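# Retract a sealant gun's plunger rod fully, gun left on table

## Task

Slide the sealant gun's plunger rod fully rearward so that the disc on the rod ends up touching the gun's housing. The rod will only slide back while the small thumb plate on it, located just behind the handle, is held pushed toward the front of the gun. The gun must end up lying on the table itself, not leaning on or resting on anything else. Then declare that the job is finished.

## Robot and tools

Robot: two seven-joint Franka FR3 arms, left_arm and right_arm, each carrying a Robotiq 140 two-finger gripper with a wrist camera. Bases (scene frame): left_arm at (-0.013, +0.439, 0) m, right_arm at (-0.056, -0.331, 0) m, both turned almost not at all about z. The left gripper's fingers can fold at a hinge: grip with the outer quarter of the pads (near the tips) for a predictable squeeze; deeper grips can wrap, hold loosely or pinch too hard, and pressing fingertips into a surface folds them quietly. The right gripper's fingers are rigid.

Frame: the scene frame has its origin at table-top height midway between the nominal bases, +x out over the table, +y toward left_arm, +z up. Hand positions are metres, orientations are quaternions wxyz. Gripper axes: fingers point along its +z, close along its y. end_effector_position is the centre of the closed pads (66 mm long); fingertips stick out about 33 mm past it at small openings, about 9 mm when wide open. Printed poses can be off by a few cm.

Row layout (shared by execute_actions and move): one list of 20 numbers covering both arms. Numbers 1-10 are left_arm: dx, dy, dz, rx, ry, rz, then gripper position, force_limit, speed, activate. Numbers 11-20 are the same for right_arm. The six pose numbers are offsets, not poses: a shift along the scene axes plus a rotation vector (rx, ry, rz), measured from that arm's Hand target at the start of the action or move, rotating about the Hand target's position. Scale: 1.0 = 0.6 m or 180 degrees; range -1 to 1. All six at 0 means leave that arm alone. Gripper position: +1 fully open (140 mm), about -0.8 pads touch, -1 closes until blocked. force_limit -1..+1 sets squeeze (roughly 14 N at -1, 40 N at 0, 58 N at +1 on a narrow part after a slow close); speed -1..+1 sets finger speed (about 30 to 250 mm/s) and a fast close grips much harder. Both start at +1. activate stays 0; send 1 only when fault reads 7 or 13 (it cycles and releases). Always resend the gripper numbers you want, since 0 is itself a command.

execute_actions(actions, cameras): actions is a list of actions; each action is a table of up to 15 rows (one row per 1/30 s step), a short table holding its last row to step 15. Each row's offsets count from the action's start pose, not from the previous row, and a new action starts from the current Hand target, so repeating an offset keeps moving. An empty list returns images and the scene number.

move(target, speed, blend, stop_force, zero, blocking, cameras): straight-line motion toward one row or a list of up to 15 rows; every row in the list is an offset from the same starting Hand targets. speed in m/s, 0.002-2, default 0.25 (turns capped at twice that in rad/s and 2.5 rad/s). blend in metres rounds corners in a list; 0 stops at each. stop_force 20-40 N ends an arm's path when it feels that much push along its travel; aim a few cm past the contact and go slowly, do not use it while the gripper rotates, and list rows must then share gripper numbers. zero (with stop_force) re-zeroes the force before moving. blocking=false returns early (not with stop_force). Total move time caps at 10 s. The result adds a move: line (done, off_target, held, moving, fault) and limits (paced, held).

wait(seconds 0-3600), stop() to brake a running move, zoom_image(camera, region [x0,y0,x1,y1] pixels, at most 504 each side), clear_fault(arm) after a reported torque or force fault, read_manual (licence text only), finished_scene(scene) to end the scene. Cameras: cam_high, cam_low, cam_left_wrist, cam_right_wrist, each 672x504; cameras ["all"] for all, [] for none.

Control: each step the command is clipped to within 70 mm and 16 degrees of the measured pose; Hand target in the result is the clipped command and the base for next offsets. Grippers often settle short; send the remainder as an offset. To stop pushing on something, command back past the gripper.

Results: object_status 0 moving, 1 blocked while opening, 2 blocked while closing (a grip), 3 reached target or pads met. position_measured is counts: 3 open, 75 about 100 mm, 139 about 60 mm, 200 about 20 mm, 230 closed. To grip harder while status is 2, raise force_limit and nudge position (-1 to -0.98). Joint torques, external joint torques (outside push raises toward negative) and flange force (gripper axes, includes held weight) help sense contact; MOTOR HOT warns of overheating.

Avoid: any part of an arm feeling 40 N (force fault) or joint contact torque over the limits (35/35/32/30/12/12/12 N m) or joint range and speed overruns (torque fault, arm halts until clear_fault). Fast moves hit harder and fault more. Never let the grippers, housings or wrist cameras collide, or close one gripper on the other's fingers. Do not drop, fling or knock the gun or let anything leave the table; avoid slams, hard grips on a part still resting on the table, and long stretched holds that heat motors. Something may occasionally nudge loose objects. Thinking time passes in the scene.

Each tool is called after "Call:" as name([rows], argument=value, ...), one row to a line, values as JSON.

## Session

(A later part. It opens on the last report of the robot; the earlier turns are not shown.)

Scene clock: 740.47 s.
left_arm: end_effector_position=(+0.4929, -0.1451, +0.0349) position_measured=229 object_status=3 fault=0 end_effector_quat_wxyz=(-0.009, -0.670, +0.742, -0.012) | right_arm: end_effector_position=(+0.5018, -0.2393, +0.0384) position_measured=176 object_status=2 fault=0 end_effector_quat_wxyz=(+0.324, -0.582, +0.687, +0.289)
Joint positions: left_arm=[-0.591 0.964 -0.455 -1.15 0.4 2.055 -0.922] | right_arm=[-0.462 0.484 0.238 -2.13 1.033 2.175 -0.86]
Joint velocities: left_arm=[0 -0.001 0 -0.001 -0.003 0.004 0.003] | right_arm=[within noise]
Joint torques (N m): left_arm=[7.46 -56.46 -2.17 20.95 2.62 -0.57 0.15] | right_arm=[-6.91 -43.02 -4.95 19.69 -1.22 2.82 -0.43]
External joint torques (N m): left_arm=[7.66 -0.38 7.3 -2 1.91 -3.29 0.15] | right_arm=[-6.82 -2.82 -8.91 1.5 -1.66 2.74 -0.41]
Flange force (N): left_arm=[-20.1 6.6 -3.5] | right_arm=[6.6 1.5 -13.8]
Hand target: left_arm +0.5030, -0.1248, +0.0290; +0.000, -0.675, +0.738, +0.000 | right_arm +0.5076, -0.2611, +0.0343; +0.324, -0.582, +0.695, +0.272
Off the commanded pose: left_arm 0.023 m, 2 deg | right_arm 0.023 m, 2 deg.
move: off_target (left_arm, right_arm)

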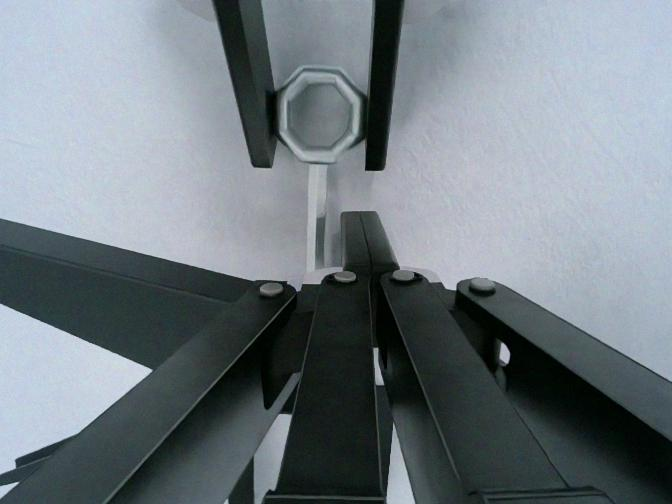

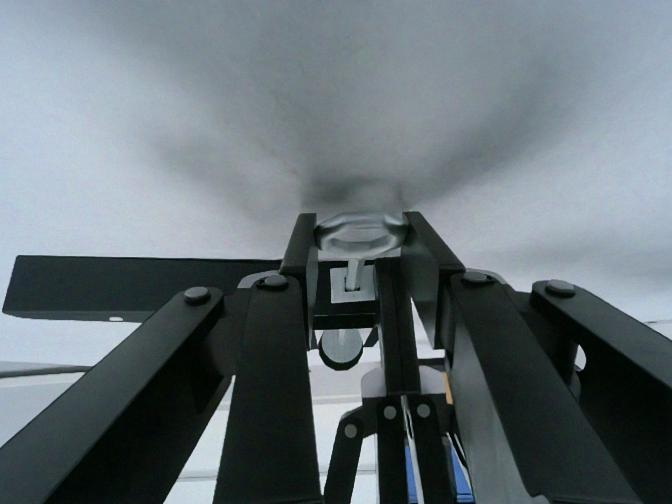

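Call:
move(target=[0.0,-0.033,0.0,0,0,0,-0.8,-1,-1,0,0,0.025,0,0,0,0,-0.98,-0.1,-1,0], speed=0.03, cameras=["cam_left_wrist","cam_right_wrist"])

Call:
zoom_image(camera="cam_right_wrist", region=[300, 200, 420, 320])

Call:
move(target=[0.0,0.0,0.2,0,0,0,-0.8,-1,-1,0,0,0,0,0,0,0,-0.98,-0.1,-1,0], speed=0.1, cameras=["cam_left_wrist","cam_right_wrist"])

Call:
zoom_image(camera="cam_right_wrist", region=[300, 200, 420, 320])

Call:
zoom_image(camera="cam_left_wrist", region=[230, 80, 480, 330])

Scene clock: 783.63 s.
left_arm: end_effector_position=(+0.5027, -0.1492, +0.0321) position_measured=229 object_status=3 fault=0 end_effector_quat_wxyz=(-0.003, -0.677, +0.736, -0.005) | right_arm: end_effector_position=(+0.5050, -0.2424, +0.0352) position_measured=176 object_status=2 fault=0 end_effector_quat_wxyz=(+0.324, -0.582, +0.692, +0.278)
Joint positions: left_arm=[-0.63 1.029 -0.432 -1.024 0.398 1.989 -0.921] | right_arm=[-0.455 0.479 0.236 -2.138 1.044 2.204 -0.867]
Joint torques (N m): left_arm=[0.6 -57.65 -7.21 23.28 1.23 1.58 0.3] | right_arm=[-0.25 -41.39 2.86 17.41 0.8 1.61 -0.08]
External joint torques (N m): left_arm=[0.49 0.26 1.27 -0.1 0.48 -1.14 0.3] | right_arm=[-0.19 -1.38 -1.02 -0.73 0.42 1.47 -0.06]
Flange force (N): left_arm=[0.0 0.0 0.0] | right_arm=[-2.4 6.4 0.0]
Hand target: left_arm +0.5030, -0.1446, +0.0290; +0.000, +0.675, -0.738, +0.000 | right_arm +0.5076, -0.2461, +0.0343; +0.324, -0.582, +0.695, +0.272
Off the commanded pose: left_arm 0.006 m, 1 deg | right_arm 0.005 m, 1 deg.
move: off_target (left_arm, right_arm)

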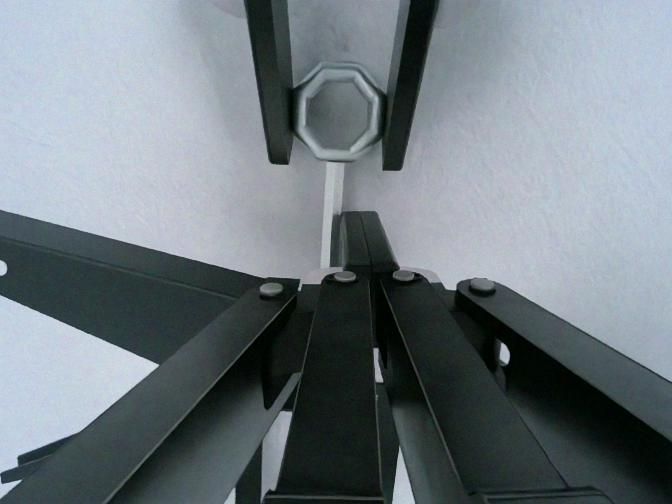

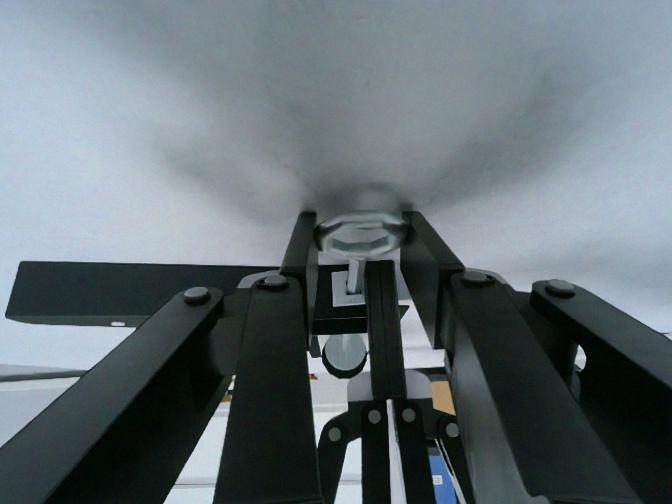

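Scaled by 4.200.

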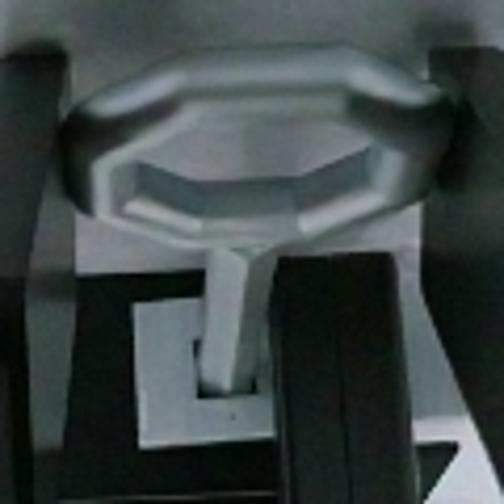

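Scene clock: 785.63 s.
left_arm: end_effector_position=(+0.5050, -0.1445, +0.1504) position_measured=229 object_status=3 fault=0 end_effector_quat_wxyz=(+0.001, -0.678, +0.735, -0.002) | right_arm: end_effector_position=(+0.5051, -0.2417, +0.0353) position_measured=176 object_status=2 fault=0 end_effector_quat_wxyz=(+0.324, -0.582, +0.692, +0.278)
Joint positions: left_arm=[-0.643 0.937 -0.462 -0.878 0.376 1.753 -0.894] | right_arm=[-0.454 0.479 0.237 -2.138 1.045 2.205 -0.867]
Joint velocities: left_arm=[0 -0.001 -0.002 0.001 0 -0.004 0.002] | right_arm=[within noise]
Joint torques (N m): left_arm=[-0.3 -56.41 -7.98 24.1 0.83 2.29 0.12] | right_arm=[-0.68 -41.35 2.51 17.58 0.59 1.49 -0.07]
External joint torques (N m): left_arm=[-0.12 0.63 -0.41 0.6 0.02 -0.4 0.12] | right_arm=[-0.82 -1.38 -1.54 -0.54 0.22 1.38 -0.05]
Flange force (N): left_arm=[0.0 0.0 0.0] | right_arm=[-1.5 5.6 -1.3]
Hand target: left_arm +0.5030, -0.1446, +0.1490; +0.000, +0.675, -0.738, +0.000 | right_arm +0.5076, -0.2461, +0.0343; +0.324, -0.582, +0.695, +0.272
Off the commanded pose: left_arm 0.002 m, 1 deg | right_arm 0.005 m, 1 deg.
move: done

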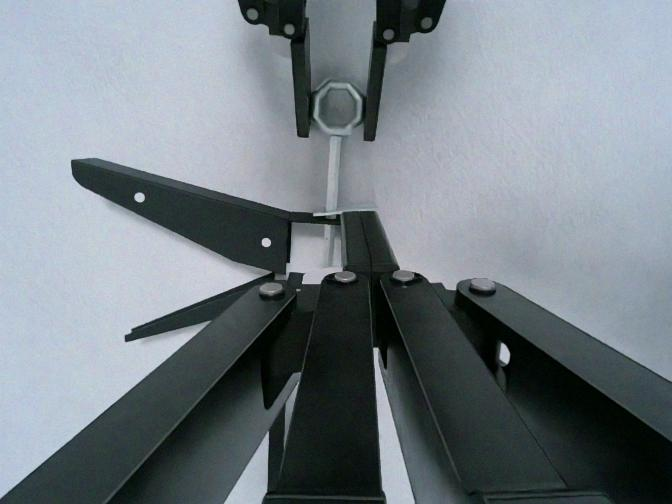

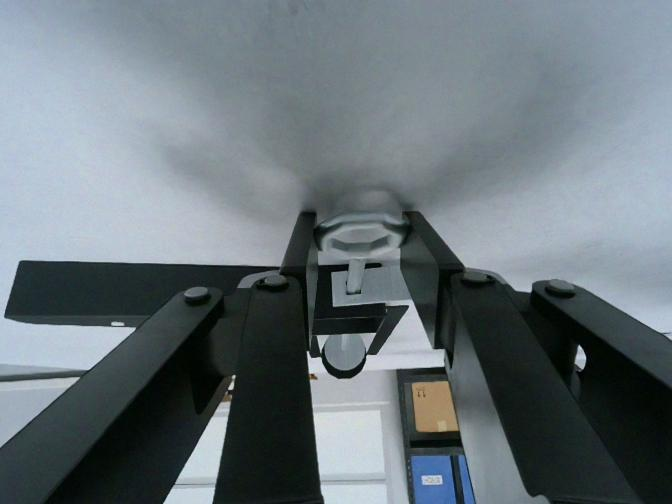

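Scaled by 4.200.

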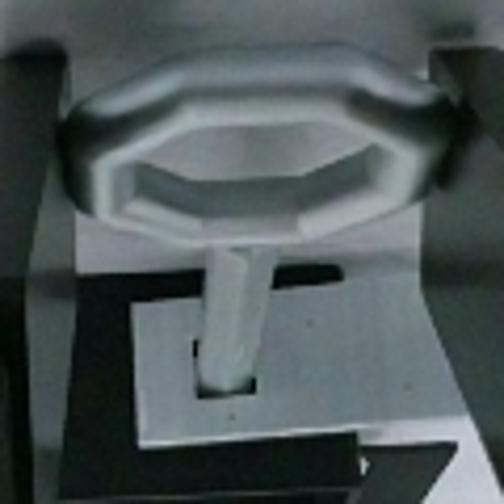

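Scaled by 2.016.

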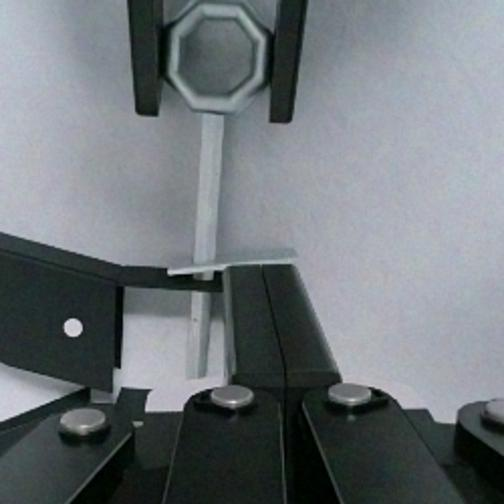

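Call:
move(target=[0.015,0.066,-0.032,0.0377,-0.0482,0.478,0.3,-1,0,0,0,0,0,0,0,0,-0.98,-0.1,-1,0], speed=0.2, cameras=["all"])

Call:
zoom_image(camera="cam_left_wrist", region=[180, 130, 500, 370])

Scene clock: 904.93 s.
left_arm: end_effector_position=(+0.5135, -0.1053, +0.1313) position_measured=91 object_status=3 fault=0 end_effector_quat_wxyz=(-0.086, +0.993, -0.080, +0.008) | right_arm: end_effector_position=(+0.5051, -0.2417, +0.0353) position_measured=176 object_status=2 fault=0 end_effector_quat_wxyz=(+0.324, -0.582, +0.692, +0.278)
Joint positions: left_arm=[-0.91 1.002 0.064 -0.729 0.081 1.622 -2.265] | right_arm=[-0.454 0.479 0.237 -2.138 1.045 2.205 -0.867]
Joint velocities: left_arm=[-0.001 0.001 0 0.001 0 -0.001 -0.006] | right_arm=[within noise]
Joint torques (N m): left_arm=[-0.31 -57.84 2.16 25.25 0.97 1.95 -0.06] | right_arm=[-0.71 -41.43 2.49 17.61 0.6 1.48 -0.06]
External joint torques (N m): left_arm=[-0.41 0.62 -0.1 0.57 -0.29 -0.36 -0.04] | right_arm=[-0.66 -1.43 -1.4 -0.53 0.23 1.34 -0.03]
Flange force (N): left_arm=[0.0 0.0 0.0] | right_arm=[-1.8 5.6 -1.2]
Hand target: left_arm +0.5120, -0.1050, +0.1298; -0.087, +0.993, -0.076, +0.006 | right_arm +0.5076, -0.2461, +0.0343; +0.324, -0.582, +0.695, +0.272
Off the commanded pose: left_arm 0.002 m, 1 deg | right_arm 0.005 m, 1 deg.
move: done

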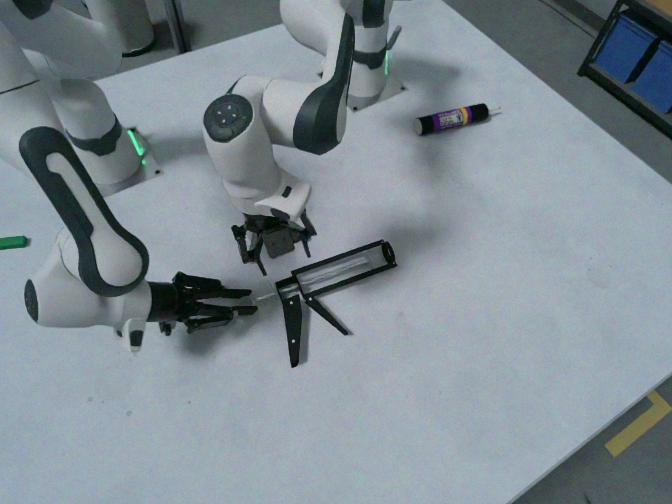

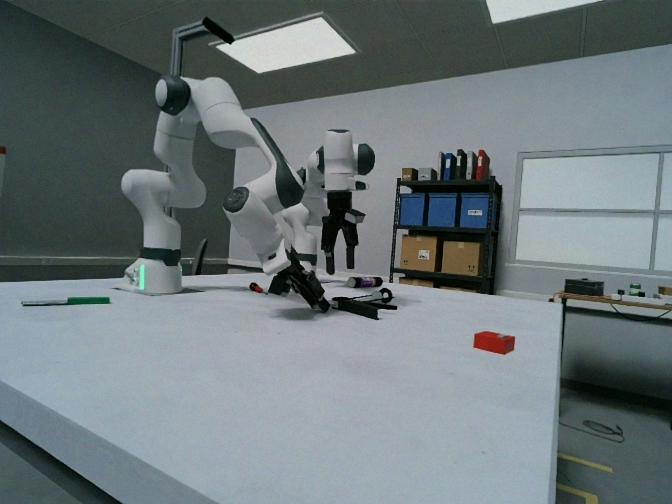

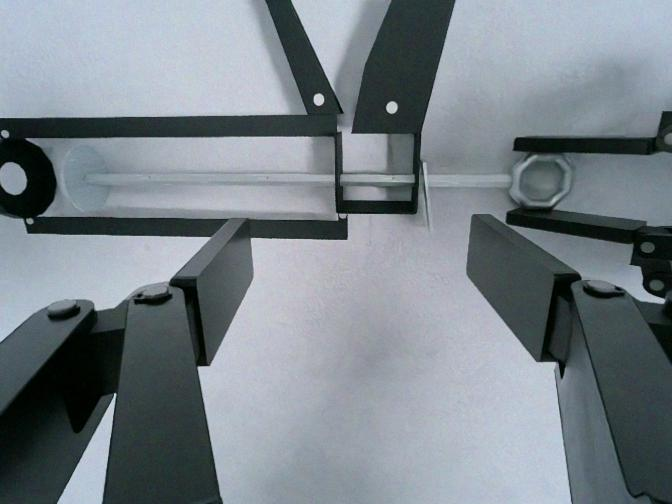

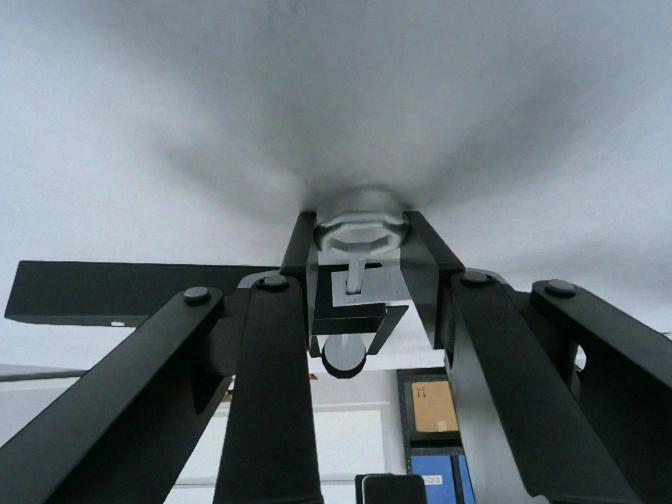

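Scaled by 1.575.

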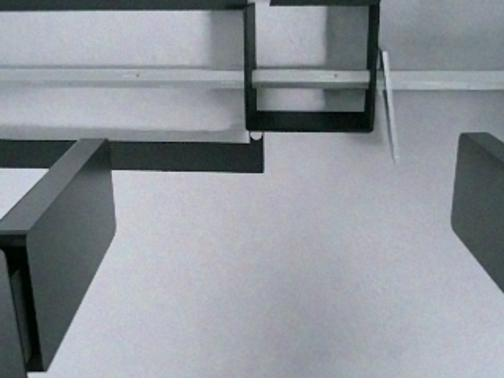

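Call:
move(target=[0.0,-0.0083,-0.113,0,0,0,0.22,-1,0,0,0,0,0,0,0,0,-0.98,-0.1,-1,0], speed=0.1, cameras=["cam_left_wrist","cam_right_wrist","cam_low"])

Call:
zoom_image(camera="cam_left_wrist", region=[180, 130, 500, 370])

Call:
zoom_image(camera="cam_right_wrist", region=[260, 180, 480, 400])

Call:
zoom_image(camera="cam_low", region=[270, 230, 430, 340])

Scene clock: 949.47 s.
left_arm: end_effector_position=(+0.5127, -0.1077, +0.0617) position_measured=101 object_status=3 fault=0 end_effector_quat_wxyz=(-0.090, +0.993, -0.079, +0.006) | right_arm: end_effector_position=(+0.5051, -0.2417, +0.0353) position_measured=176 object_status=2 fault=0 end_effector_quat_wxyz=(+0.324, -0.582, +0.692, +0.278)
Joint positions: left_arm=[-0.914 1.056 0.064 -0.808 0.081 1.744 -2.284] | right_arm=[-0.454 0.479 0.237 -2.138 1.045 2.205 -0.867]
Joint velocities: left_arm=[0 0.001 0 -0.001 -0.001 0.004 -0.002] | right_arm=[within noise]
Joint torques (N m): left_arm=[-0.33 -59.41 1.92 24.87 0.92 2.51 -0.22] | right_arm=[-0.61 -41.35 2.52 17.61 0.6 1.5 -0.03]
External joint torques (N m): left_arm=[-0.21 -0.22 -0.39 0.06 -0.26 0.23 -0.2] | right_arm=[-0.55 -1.21 -1.37 -0.64 0.22 1.35 -0.01]
Flange force (N): left_arm=[0.0 0.0 0.0] | right_arm=[-1.5 5.4 -0.8]
Hand target: left_arm +0.5120, -0.1099, +0.0620; -0.087, +0.993, -0.076, +0.006 | right_arm +0.5076, -0.2461, +0.0343; +0.324, -0.582, +0.695, +0.272
Off the commanded pose: left_arm 0.002 m, 0 deg | right_arm 0.005 m, 1 deg.
move: done
Images, in order (width x height): cam_low 672x504, cam_left_wrist 672x504, cam_right_wrist 672x504.

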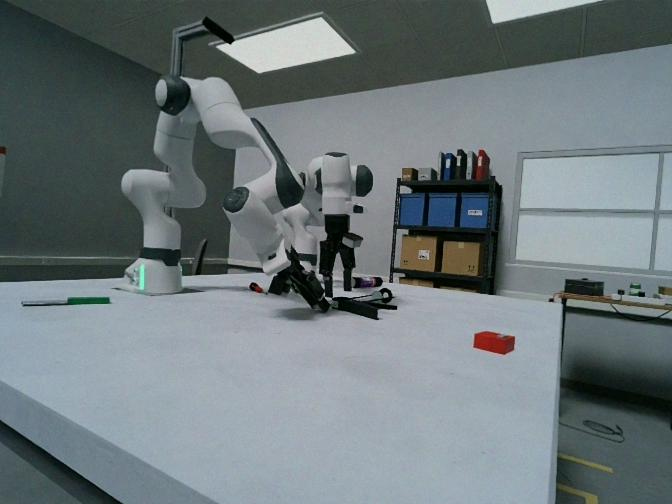

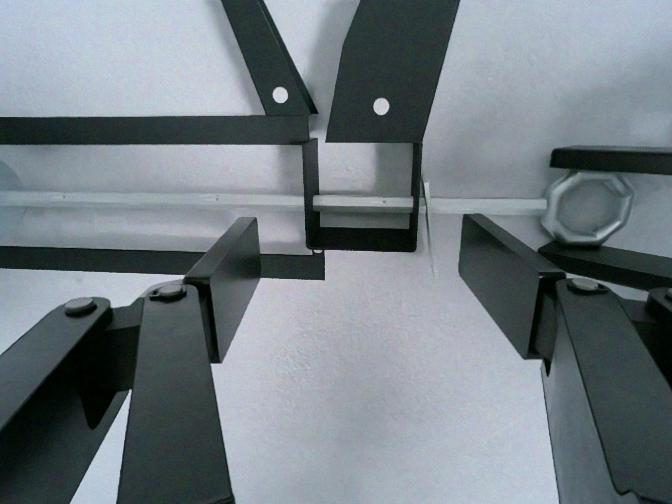

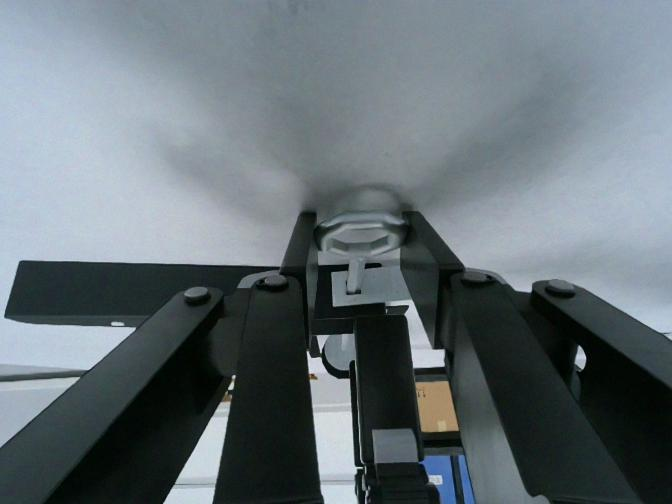

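Scaled by 1.575.

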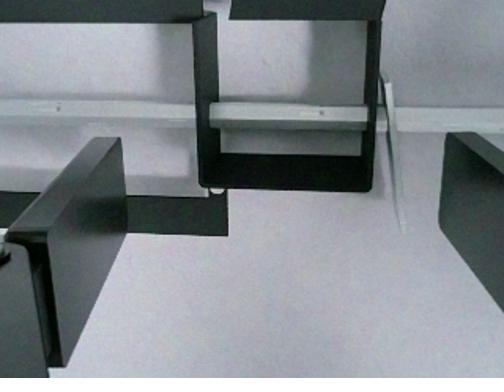

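Scaled by 2.291.

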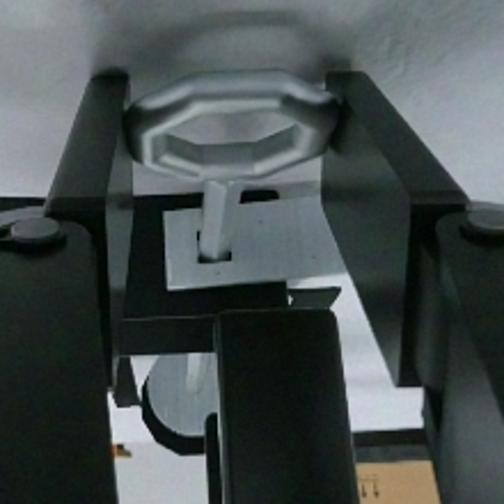

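Scaled by 3.150.

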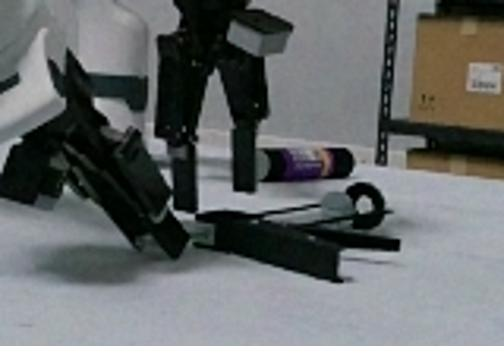

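Call:
move(target=[0.001,-0.002,-0.04,0,0,0,0.22,-1,0,0,0,0,0,0,0,0,-0.98,-0.1,-1,0], speed=0.05, cameras=["cam_left_wrist","cam_right_wrist","cam_low"])

Call:
zoom_image(camera="cam_left_wrist", region=[180, 130, 500, 370])

Call:
zoom_image(camera="cam_right_wrist", region=[260, 180, 480, 400])

Call:
zoom_image(camera="cam_low", region=[270, 230, 430, 340])

Scene clock: 974.43 s.
left_arm: end_effector_position=(+0.5141, -0.1106, +0.0424) position_measured=101 object_status=3 fault=0 end_effector_quat_wxyz=(-0.087, +0.993, -0.079, +0.008) | right_arm: end_effector_position=(+0.5052, -0.2418, +0.0353) position_measured=176 object_status=2 fault=0 end_effector_quat_wxyz=(+0.324, -0.582, +0.692, +0.278)
Joint positions: left_arm=[-0.914 1.083 0.064 -0.809 0.08 1.778 -2.288] | right_arm=[-0.454 0.479 0.237 -2.138 1.045 2.205 -0.867]
Joint velocities: left_arm=[-0.001 -0.001 0.001 0.001 0.001 0.004 -0.003] | right_arm=[within noise]
Joint torques (N m): left_arm=[-0.07 -56.99 1.86 24.32 0.9 2.57 -0.19] | right_arm=[-0.69 -41.33 2.4 17.59 0.53 1.44 -0.07]
External joint torques (N m): left_arm=[-0.04 2.23 -0.49 -0.36 -0.24 0.29 -0.17] | right_arm=[-0.54 -1.35 -1.39 -0.61 0.15 1.28 -0.05]
Flange force (N): left_arm=[0.0 0.0 0.0] | right_arm=[-1.7 5.6 -1.2]
Hand target: left_arm +0.5126, -0.1111, +0.0380; -0.087, +0.993, -0.076, +0.006 | right_arm +0.5076, -0.2461, +0.0343; +0.324, -0.582, +0.695, +0.272
Off the commanded pose: left_arm 0.005 m, 0 deg | right_arm 0.005 m, 1 deg.
move: off_target (left_arm)
Images, in order (width x height): cam_low 672x504, cam_left_wrist 672x504, cam_right_wrist 672x504.

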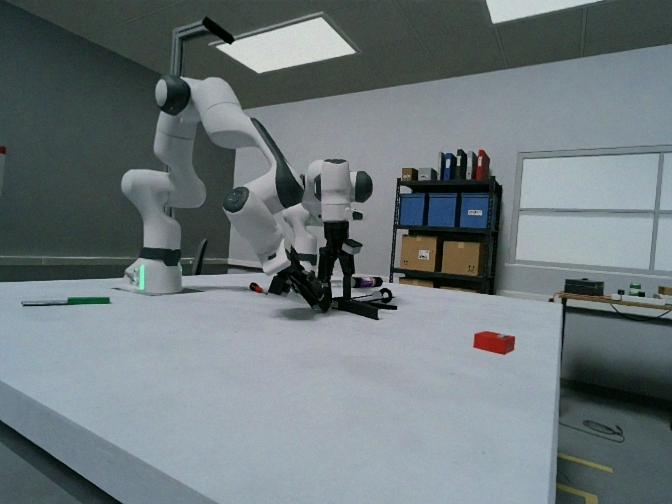

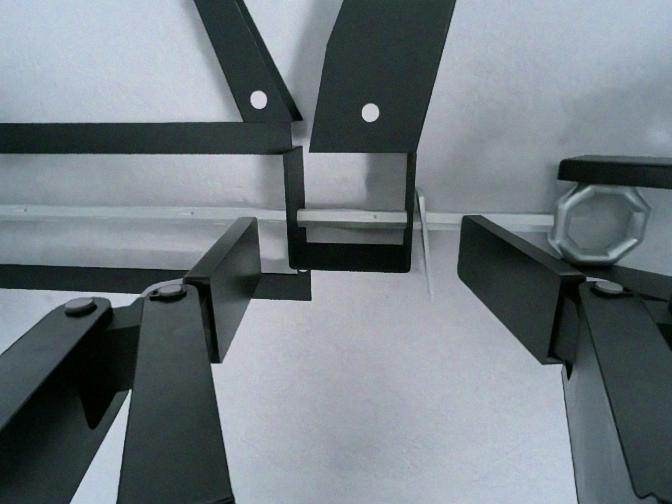

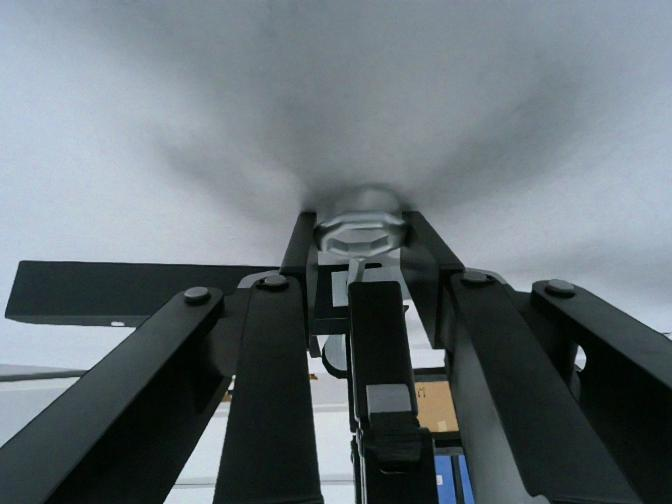

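Scaled by 1.575.

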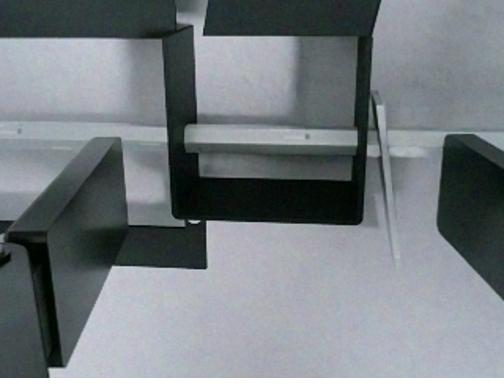

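Scaled by 2.291.

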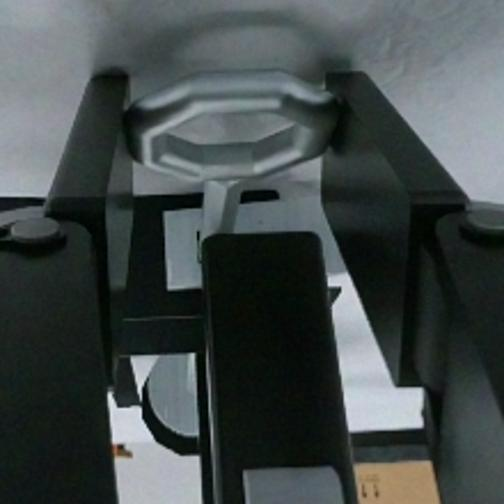

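Scaled by 3.150.

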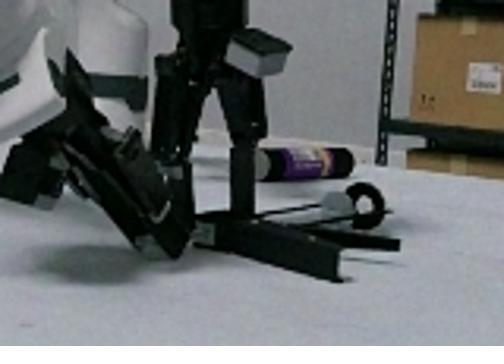

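Call:
move([
  [0,0,0.017,0,0,0,0.22,-1,0,0,0,0,0,0,0,0,-0.98,-0.1,-1,0],
  [0.009,-0.001,0.017,0,0,0,0.22,-1,0,0,0,0,0,0,0,0,-0.98,-0.1,-1,0],
  [0.009,-0.001,0.0,0,0,0,0.22,-1,0,0,0,0,0,0,0,0,-0.98,-0.1,-1,0],
], speed=0.05, cameras=["cam_left_wrist","cam_right_wrist"])

Call:
zoom_image(camera="cam_left_wrist", region=[180, 130, 500, 370])

Call:
zoom_image(camera="cam_right_wrist", region=[260, 180, 480, 400])

Scene clock: 996.37 s.
left_arm: end_effector_position=(+0.5189, -0.1126, +0.0433) position_measured=101 object_status=3 fault=0 end_effector_quat_wxyz=(-0.087, +0.993, -0.077, +0.009) | right_arm: end_effector_position=(+0.5052, -0.2418, +0.0353) position_measured=176 object_status=2 fault=0 end_effector_quat_wxyz=(+0.324, -0.582, +0.692, +0.278)
Joint positions: left_arm=[-0.909 1.123 0.064 -0.734 0.08 1.746 -2.288] | right_arm=[-0.454 0.479 0.237 -2.138 1.045 2.205 -0.867]
Joint torques (N m): left_arm=[0.36 -57.23 1.66 23.63 1.1 2.64 -0.03] | right_arm=[-0.67 -41.37 2.46 17.57 0.56 1.47 -0.06]
External joint torques (N m): left_arm=[0.25 2.71 -0.73 -1.24 -0.08 0.33 -0.01] | right_arm=[-0.71 -1.36 -1.5 -0.58 0.19 1.33 -0.04]
Flange force (N): left_arm=[0.0 0.0 0.0] | right_arm=[-1.5 5.6 -1.3]
Hand target: left_arm +0.5180, -0.1117, +0.0380; -0.087, +0.993, -0.076, +0.006 | right_arm +0.5076, -0.2461, +0.0343; +0.324, -0.582, +0.695, +0.272
Off the commanded pose: left_arm 0.005 m, 0 deg | right_arm 0.005 m, 1 deg.
move: off_target (left_arm)

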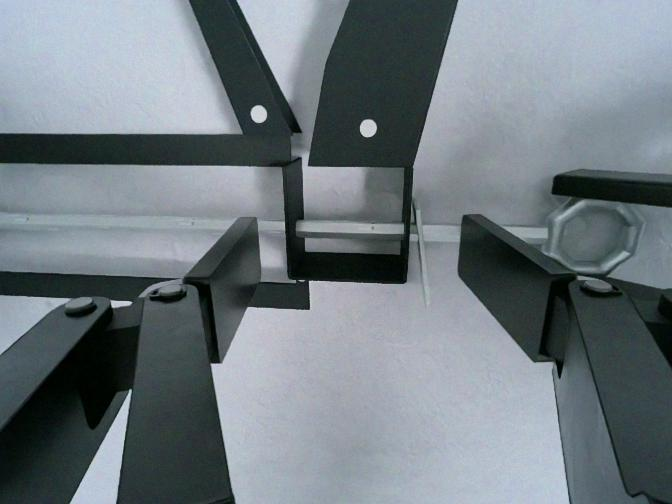

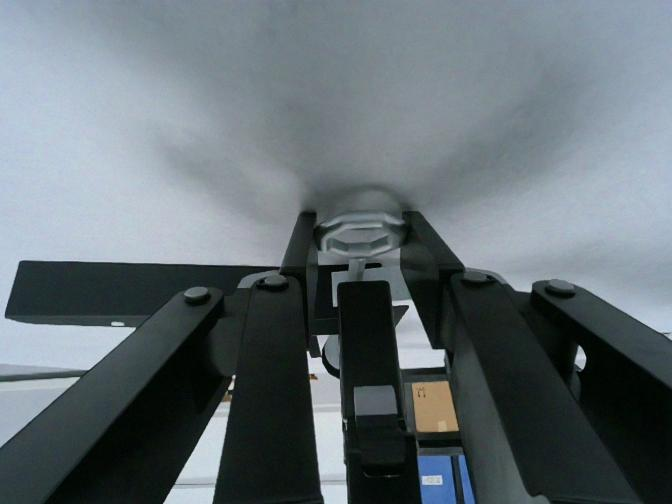

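Scaled by 1.575.

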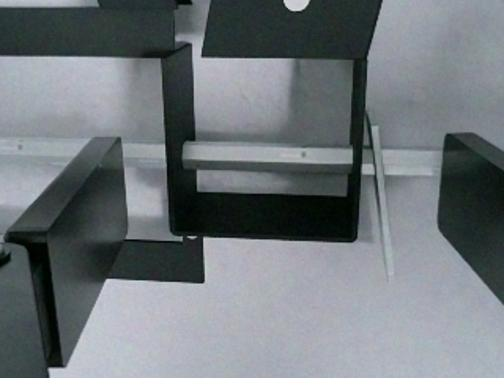

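Scaled by 2.291.

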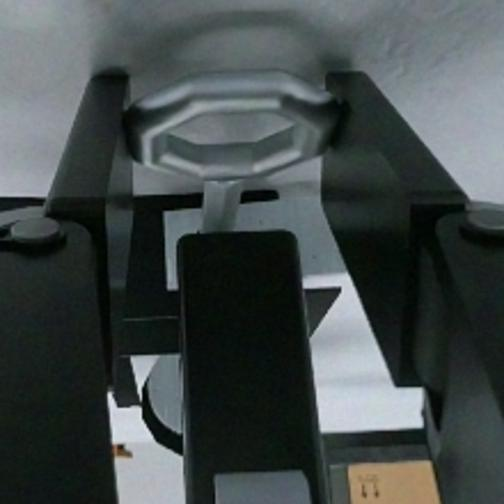

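Call:
move([
  [0,0,0.0212,0,0,0,0.22,-1,0,0,0,0,0,0,0,0,-0.98,-0.1,-1,0],
  [-0.0075,0.001,0.0212,0,0,0,0.22,-1,0,0,0,0,0,0,0,0,-0.98,-0.1,-1,0],
  [-0.0075,0.001,0.0212,0,0,0,-1,-1,-1,0,0,0,0,0,0,0,-0.98,-0.1,-1,0],
], speed=0.05, cameras=["cam_left_wrist","cam_right_wrist"])

Call:
zoom_image(camera="cam_left_wrist", region=[180, 130, 500, 370])

Call:
zoom_image(camera="cam_right_wrist", region=[260, 180, 480, 400])

Scene clock: 1049.30 s.
left_arm: end_effector_position=(+0.5136, -0.1120, +0.0509) position_measured=142 object_status=0 fault=0 end_effector_quat_wxyz=(-0.087, +0.993, -0.079, +0.007) | right_arm: end_effector_position=(+0.5052, -0.2418, +0.0353) position_measured=176 object_status=2 fault=0 end_effector_quat_wxyz=(+0.324, -0.582, +0.692, +0.278)
Joint positions: left_arm=[-0.914 1.083 0.063 -0.787 0.079 1.756 -2.289] | right_arm=[-0.454 0.479 0.237 -2.138 1.045 2.205 -0.867]
Joint torques (N m): left_arm=[0 -59.94 1.79 24.31 1.05 2.23 -0.04] | right_arm=[-0.69 -41.3 2.46 17.59 0.54 1.46 0]
External joint torques (N m): left_arm=[-0.03 -0.56 -0.56 -0.46 -0.12 -0.06 -0.03] | right_arm=[-0.8 -1.26 -1.57 -0.56 0.17 1.34 0.02]
Flange force (N): left_arm=[0.0 0.0 0.0] | right_arm=[-1.3 5.2 -1.4]
Hand target: left_arm +0.5135, -0.1111, +0.0507; -0.087, +0.993, -0.076, +0.006 | right_arm +0.5076, -0.2461, +0.0343; +0.324, -0.582, +0.695, +0.272
Off the commanded pose: left_arm 0.001 m, 0 deg | right_arm 0.005 m, 1 deg.
move: done

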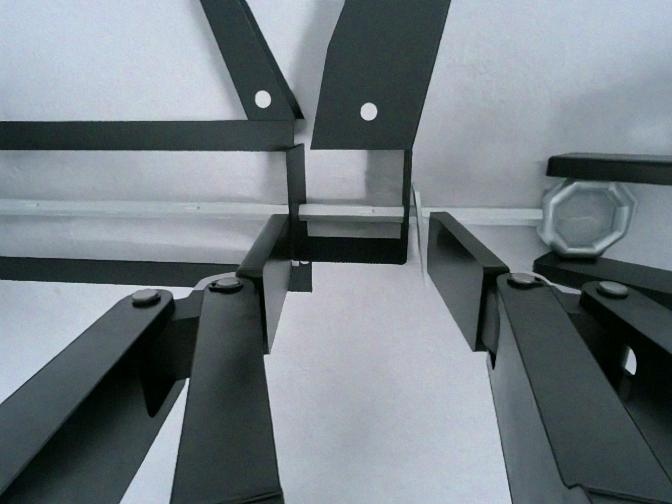

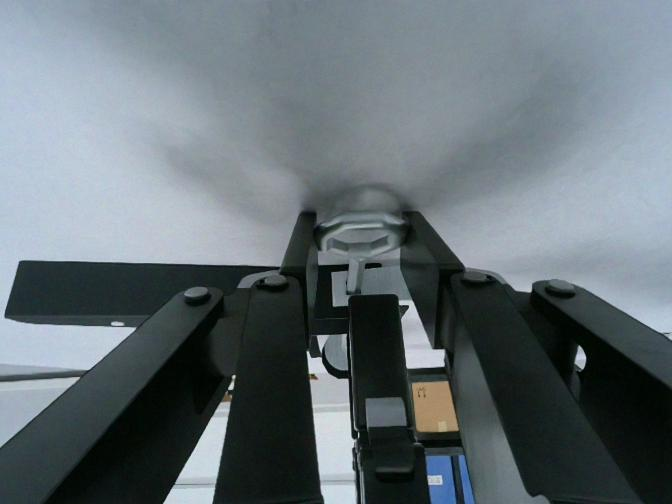

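Scaled by 1.575.

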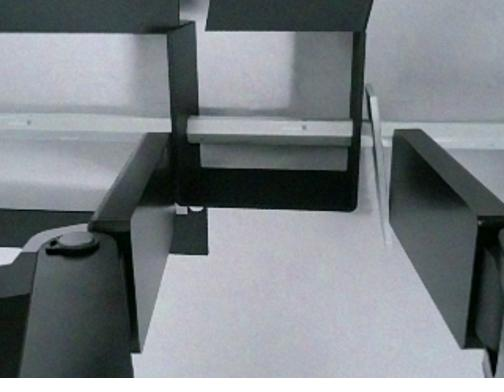

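Scaled by 2.291.

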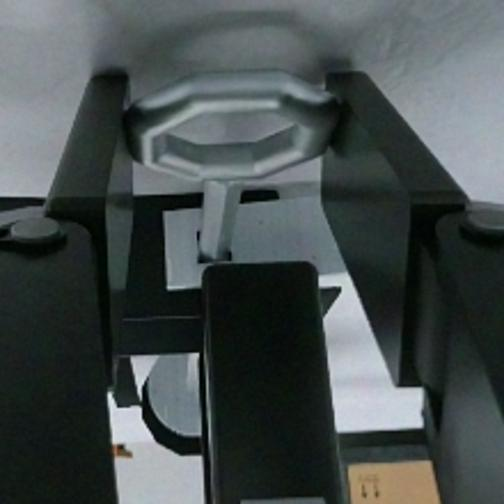

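Call:
wait(seconds=1, cameras=["cam_left_wrist","cam_right_wrist"])

Call:
zoom_image(camera="cam_left_wrist", region=[180, 130, 500, 370])

Call:
zoom_image(camera="cam_right_wrist", region=[260, 180, 480, 400])

Scene clock: 1059.27 s.
left_arm: end_effector_position=(+0.5136, -0.1120, +0.0509) position_measured=142 object_status=2 fault=0 end_effector_quat_wxyz=(-0.087, +0.993, -0.078, +0.007) | right_arm: end_effector_position=(+0.5052, -0.2418, +0.0353) position_measured=176 object_status=2 fault=0 end_effector_quat_wxyz=(+0.324, -0.582, +0.692, +0.278)
Joint positions: left_arm=[-0.914 1.083 0.063 -0.787 0.079 1.756 -2.289] | right_arm=[-0.454 0.479 0.237 -2.138 1.045 2.205 -0.867]
Joint torques (N m): left_arm=[0.01 -59.93 1.75 24.31 1.02 2.23 -0.05] | right_arm=[-0.76 -41.35 2.45 17.63 0.55 1.44 -0.08]
External joint torques (N m): left_arm=[0.08 -0.52 -0.55 -0.47 -0.14 -0.07 -0.04] | right_arm=[-0.75 -1.44 -1.45 -0.45 0.18 1.31 -0.06]
Flange force (N): left_arm=[0.0 0.0 0.0] | right_arm=[-1.6 5.3 -1.4]
Hand target: left_arm +0.5135, -0.1111, +0.0507; -0.087, +0.993, -0.076, +0.006 | right_arm +0.5076, -0.2461, +0.0343; +0.324, -0.582, +0.695, +0.272
Tool commands: left_gripper/position=-1.0 left_gripper/force_limit=-1.0 left_gripper/speed=-1.0 left_gripper/activate=+0.0 right_gripper/position=-0.98 right_gripper/force_limit=-0.1 right_gripper/speed=-1.0 right_gripper/activate=+0.0
Off the commanded pose: left_arm 0.001 m, 0 deg | right_arm 0.005 m, 1 deg.
wait: 1.00 s; at rest from the start

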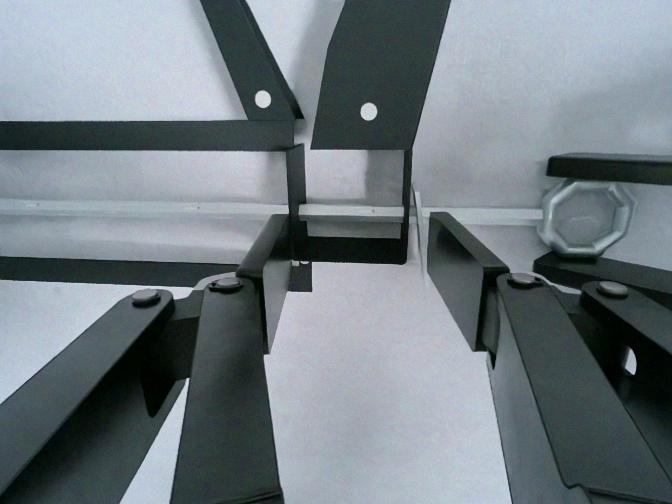

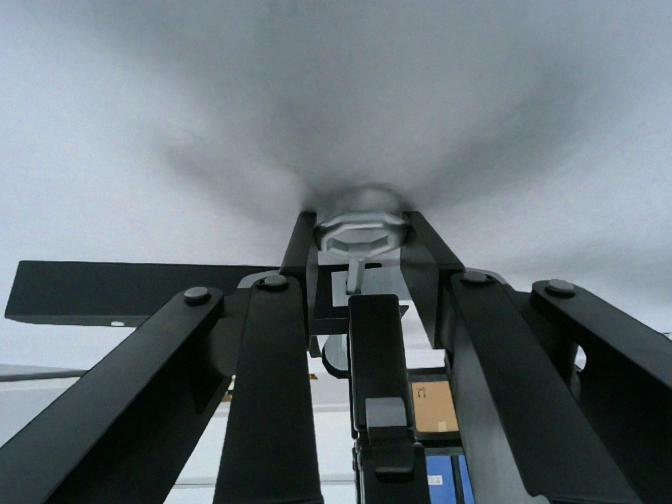

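Scaled by 1.575.

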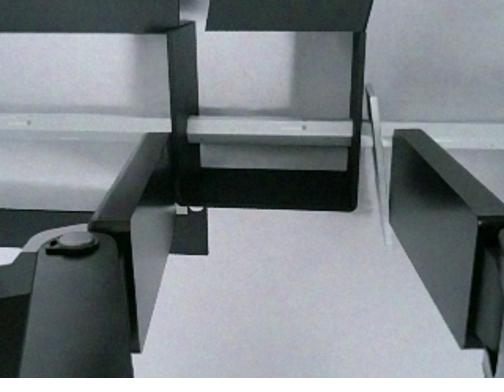

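Scaled by 2.291.

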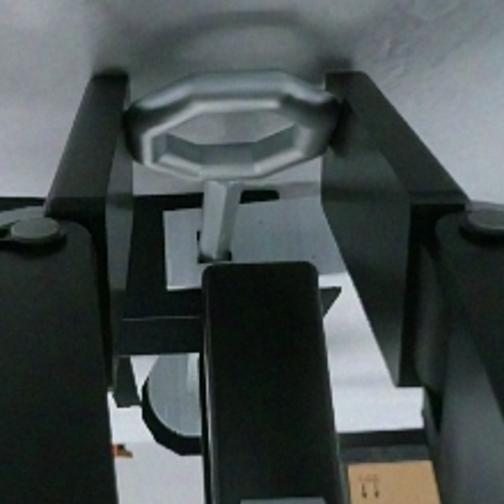

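Call:
move(target=[0,0,0,0,0,0,-0.98,0,-1,0,0,0,0,0,0,0,-0.98,-0.1,-1,0], cameras=["cam_left_wrist","cam_right_wrist"])

Call:
zoom_image(camera="cam_left_wrist", region=[260, 150, 460, 300])

Scene clock: 1070.93 s.
left_arm: end_effector_position=(+0.5145, -0.1104, +0.0520) position_measured=152 object_status=2 fault=0 end_effector_quat_wxyz=(-0.088, +0.993, -0.077, +0.007) | right_arm: end_effector_position=(+0.5057, -0.2425, +0.0353) position_measured=176 object_status=2 fault=0 end_effector_quat_wxyz=(+0.324, -0.582, +0.693, +0.276)
Joint positions: left_arm=[-0.913 1.081 0.064 -0.787 0.079 1.753 -2.289] | right_arm=[-0.454 0.478 0.237 -2.138 1.045 2.207 -0.867]
Joint torques (N m): left_arm=[-0.63 -58.89 1.22 24.43 0.57 2.69 -0.28] | right_arm=[-0.26 -40.9 3 17.39 0.49 1.2 -0.1]
External joint torques (N m): left_arm=[-0.32 0.24 -0.98 -0.22 -0.58 0.42 -0.27] | right_arm=[-0.26 -0.9 -0.92 -0.76 0.12 1.06 -0.08]
Flange force (N): left_arm=[0.0 0.0 0.0] | right_arm=[-1.4 5.1 -0.4]
Hand target: left_arm +0.5135, -0.1111, +0.0507; -0.087, +0.993, -0.076, +0.006 | right_arm +0.5076, -0.2461, +0.0343; +0.324, -0.582, +0.695, +0.272
Off the commanded pose: left_arm 0.002 m, 0 deg | right_arm 0.004 m, 1 deg.
move: done

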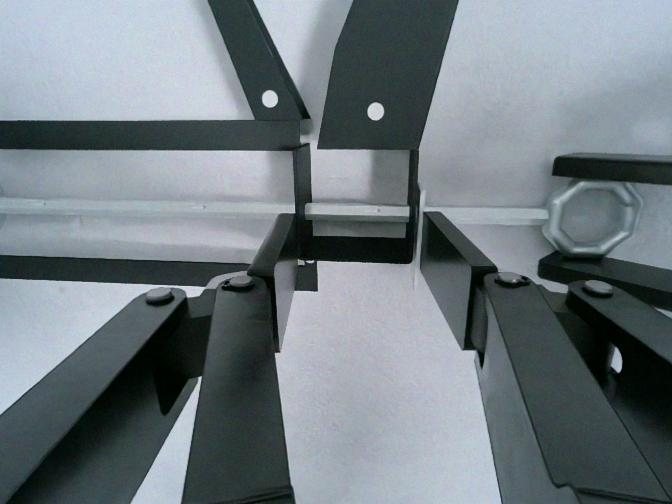

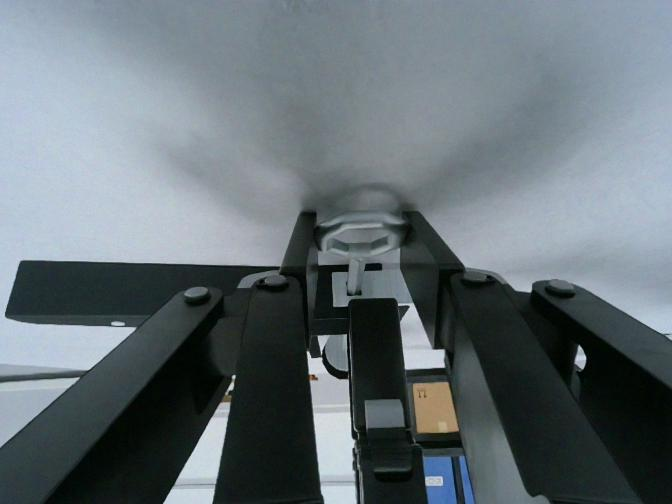

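Scaled by 2.520.

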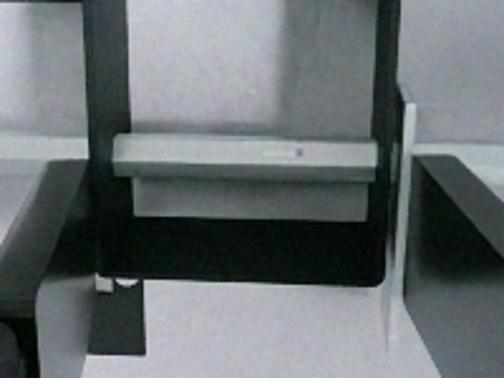

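Call:
move(target=[0,0,0,0,0,0,-0.98,0,-1,0,-0.008,-0.035,0,0,0,0,-0.98,-0.1,-1,0], cameras=["cam_left_wrist","cam_right_wrist"], speed=0.04)

Scene clock: 1081.90 s.
left_arm: end_effector_position=(+0.5127, -0.1132, +0.0524) position_measured=152 object_status=2 fault=0 end_effector_quat_wxyz=(-0.086, +0.993, -0.079, +0.008) | right_arm: end_effector_position=(+0.5013, -0.2578, +0.0352) position_measured=176 object_status=2 fault=0 end_effector_quat_wxyz=(+0.324, -0.581, +0.693, +0.279)
Joint positions: left_arm=[-0.916 1.081 0.063 -0.787 0.079 1.755 -2.289] | right_arm=[-0.471 0.478 0.218 -2.136 1.029 2.18 -0.876]
Joint velocities: left_arm=[within noise] | right_arm=[0.001 -0.001 -0.003 0.001 -0.002 -0.003 -0.002]
Joint torques (N m): left_arm=[1.57 -58.72 2.73 23.93 1.23 2.1 -0.22] | right_arm=[-2.61 -41.9 0.15 18.03 -0.51 0.77 -0.21]
External joint torques (N m): left_arm=[1.6 0.45 0.42 -0.75 0.07 -0.19 -0.21] | right_arm=[-2.6 -1.74 -3.53 -0.12 -0.94 0.64 -0.19]
Flange force (N): left_arm=[0.0 0.0 0.0] | right_arm=[1.0 3.9 -7.5]
Hand target: left_arm +0.5135, -0.1111, +0.0507; -0.087, +0.993, -0.076, +0.006 | right_arm +0.5028, -0.2671, +0.0343; +0.324, -0.582, +0.695, +0.272
Off the commanded pose: left_arm 0.003 m, 0 deg | right_arm 0.009 m, 1 deg.
move: off_target (right_arm)

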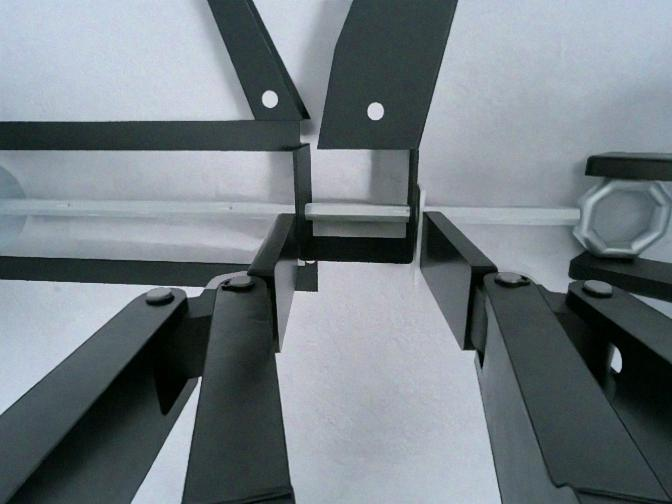

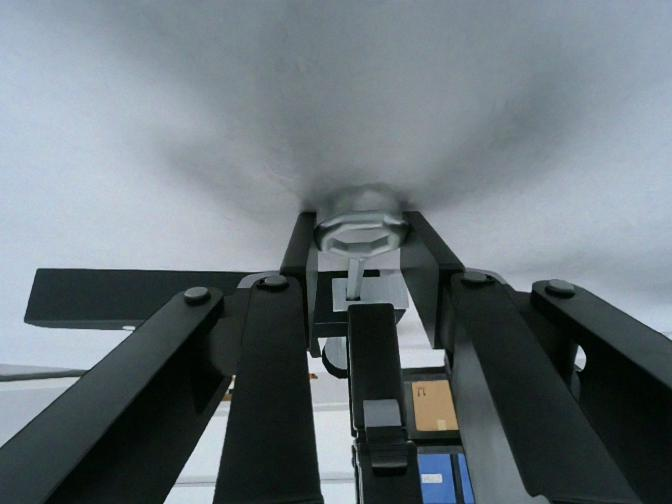

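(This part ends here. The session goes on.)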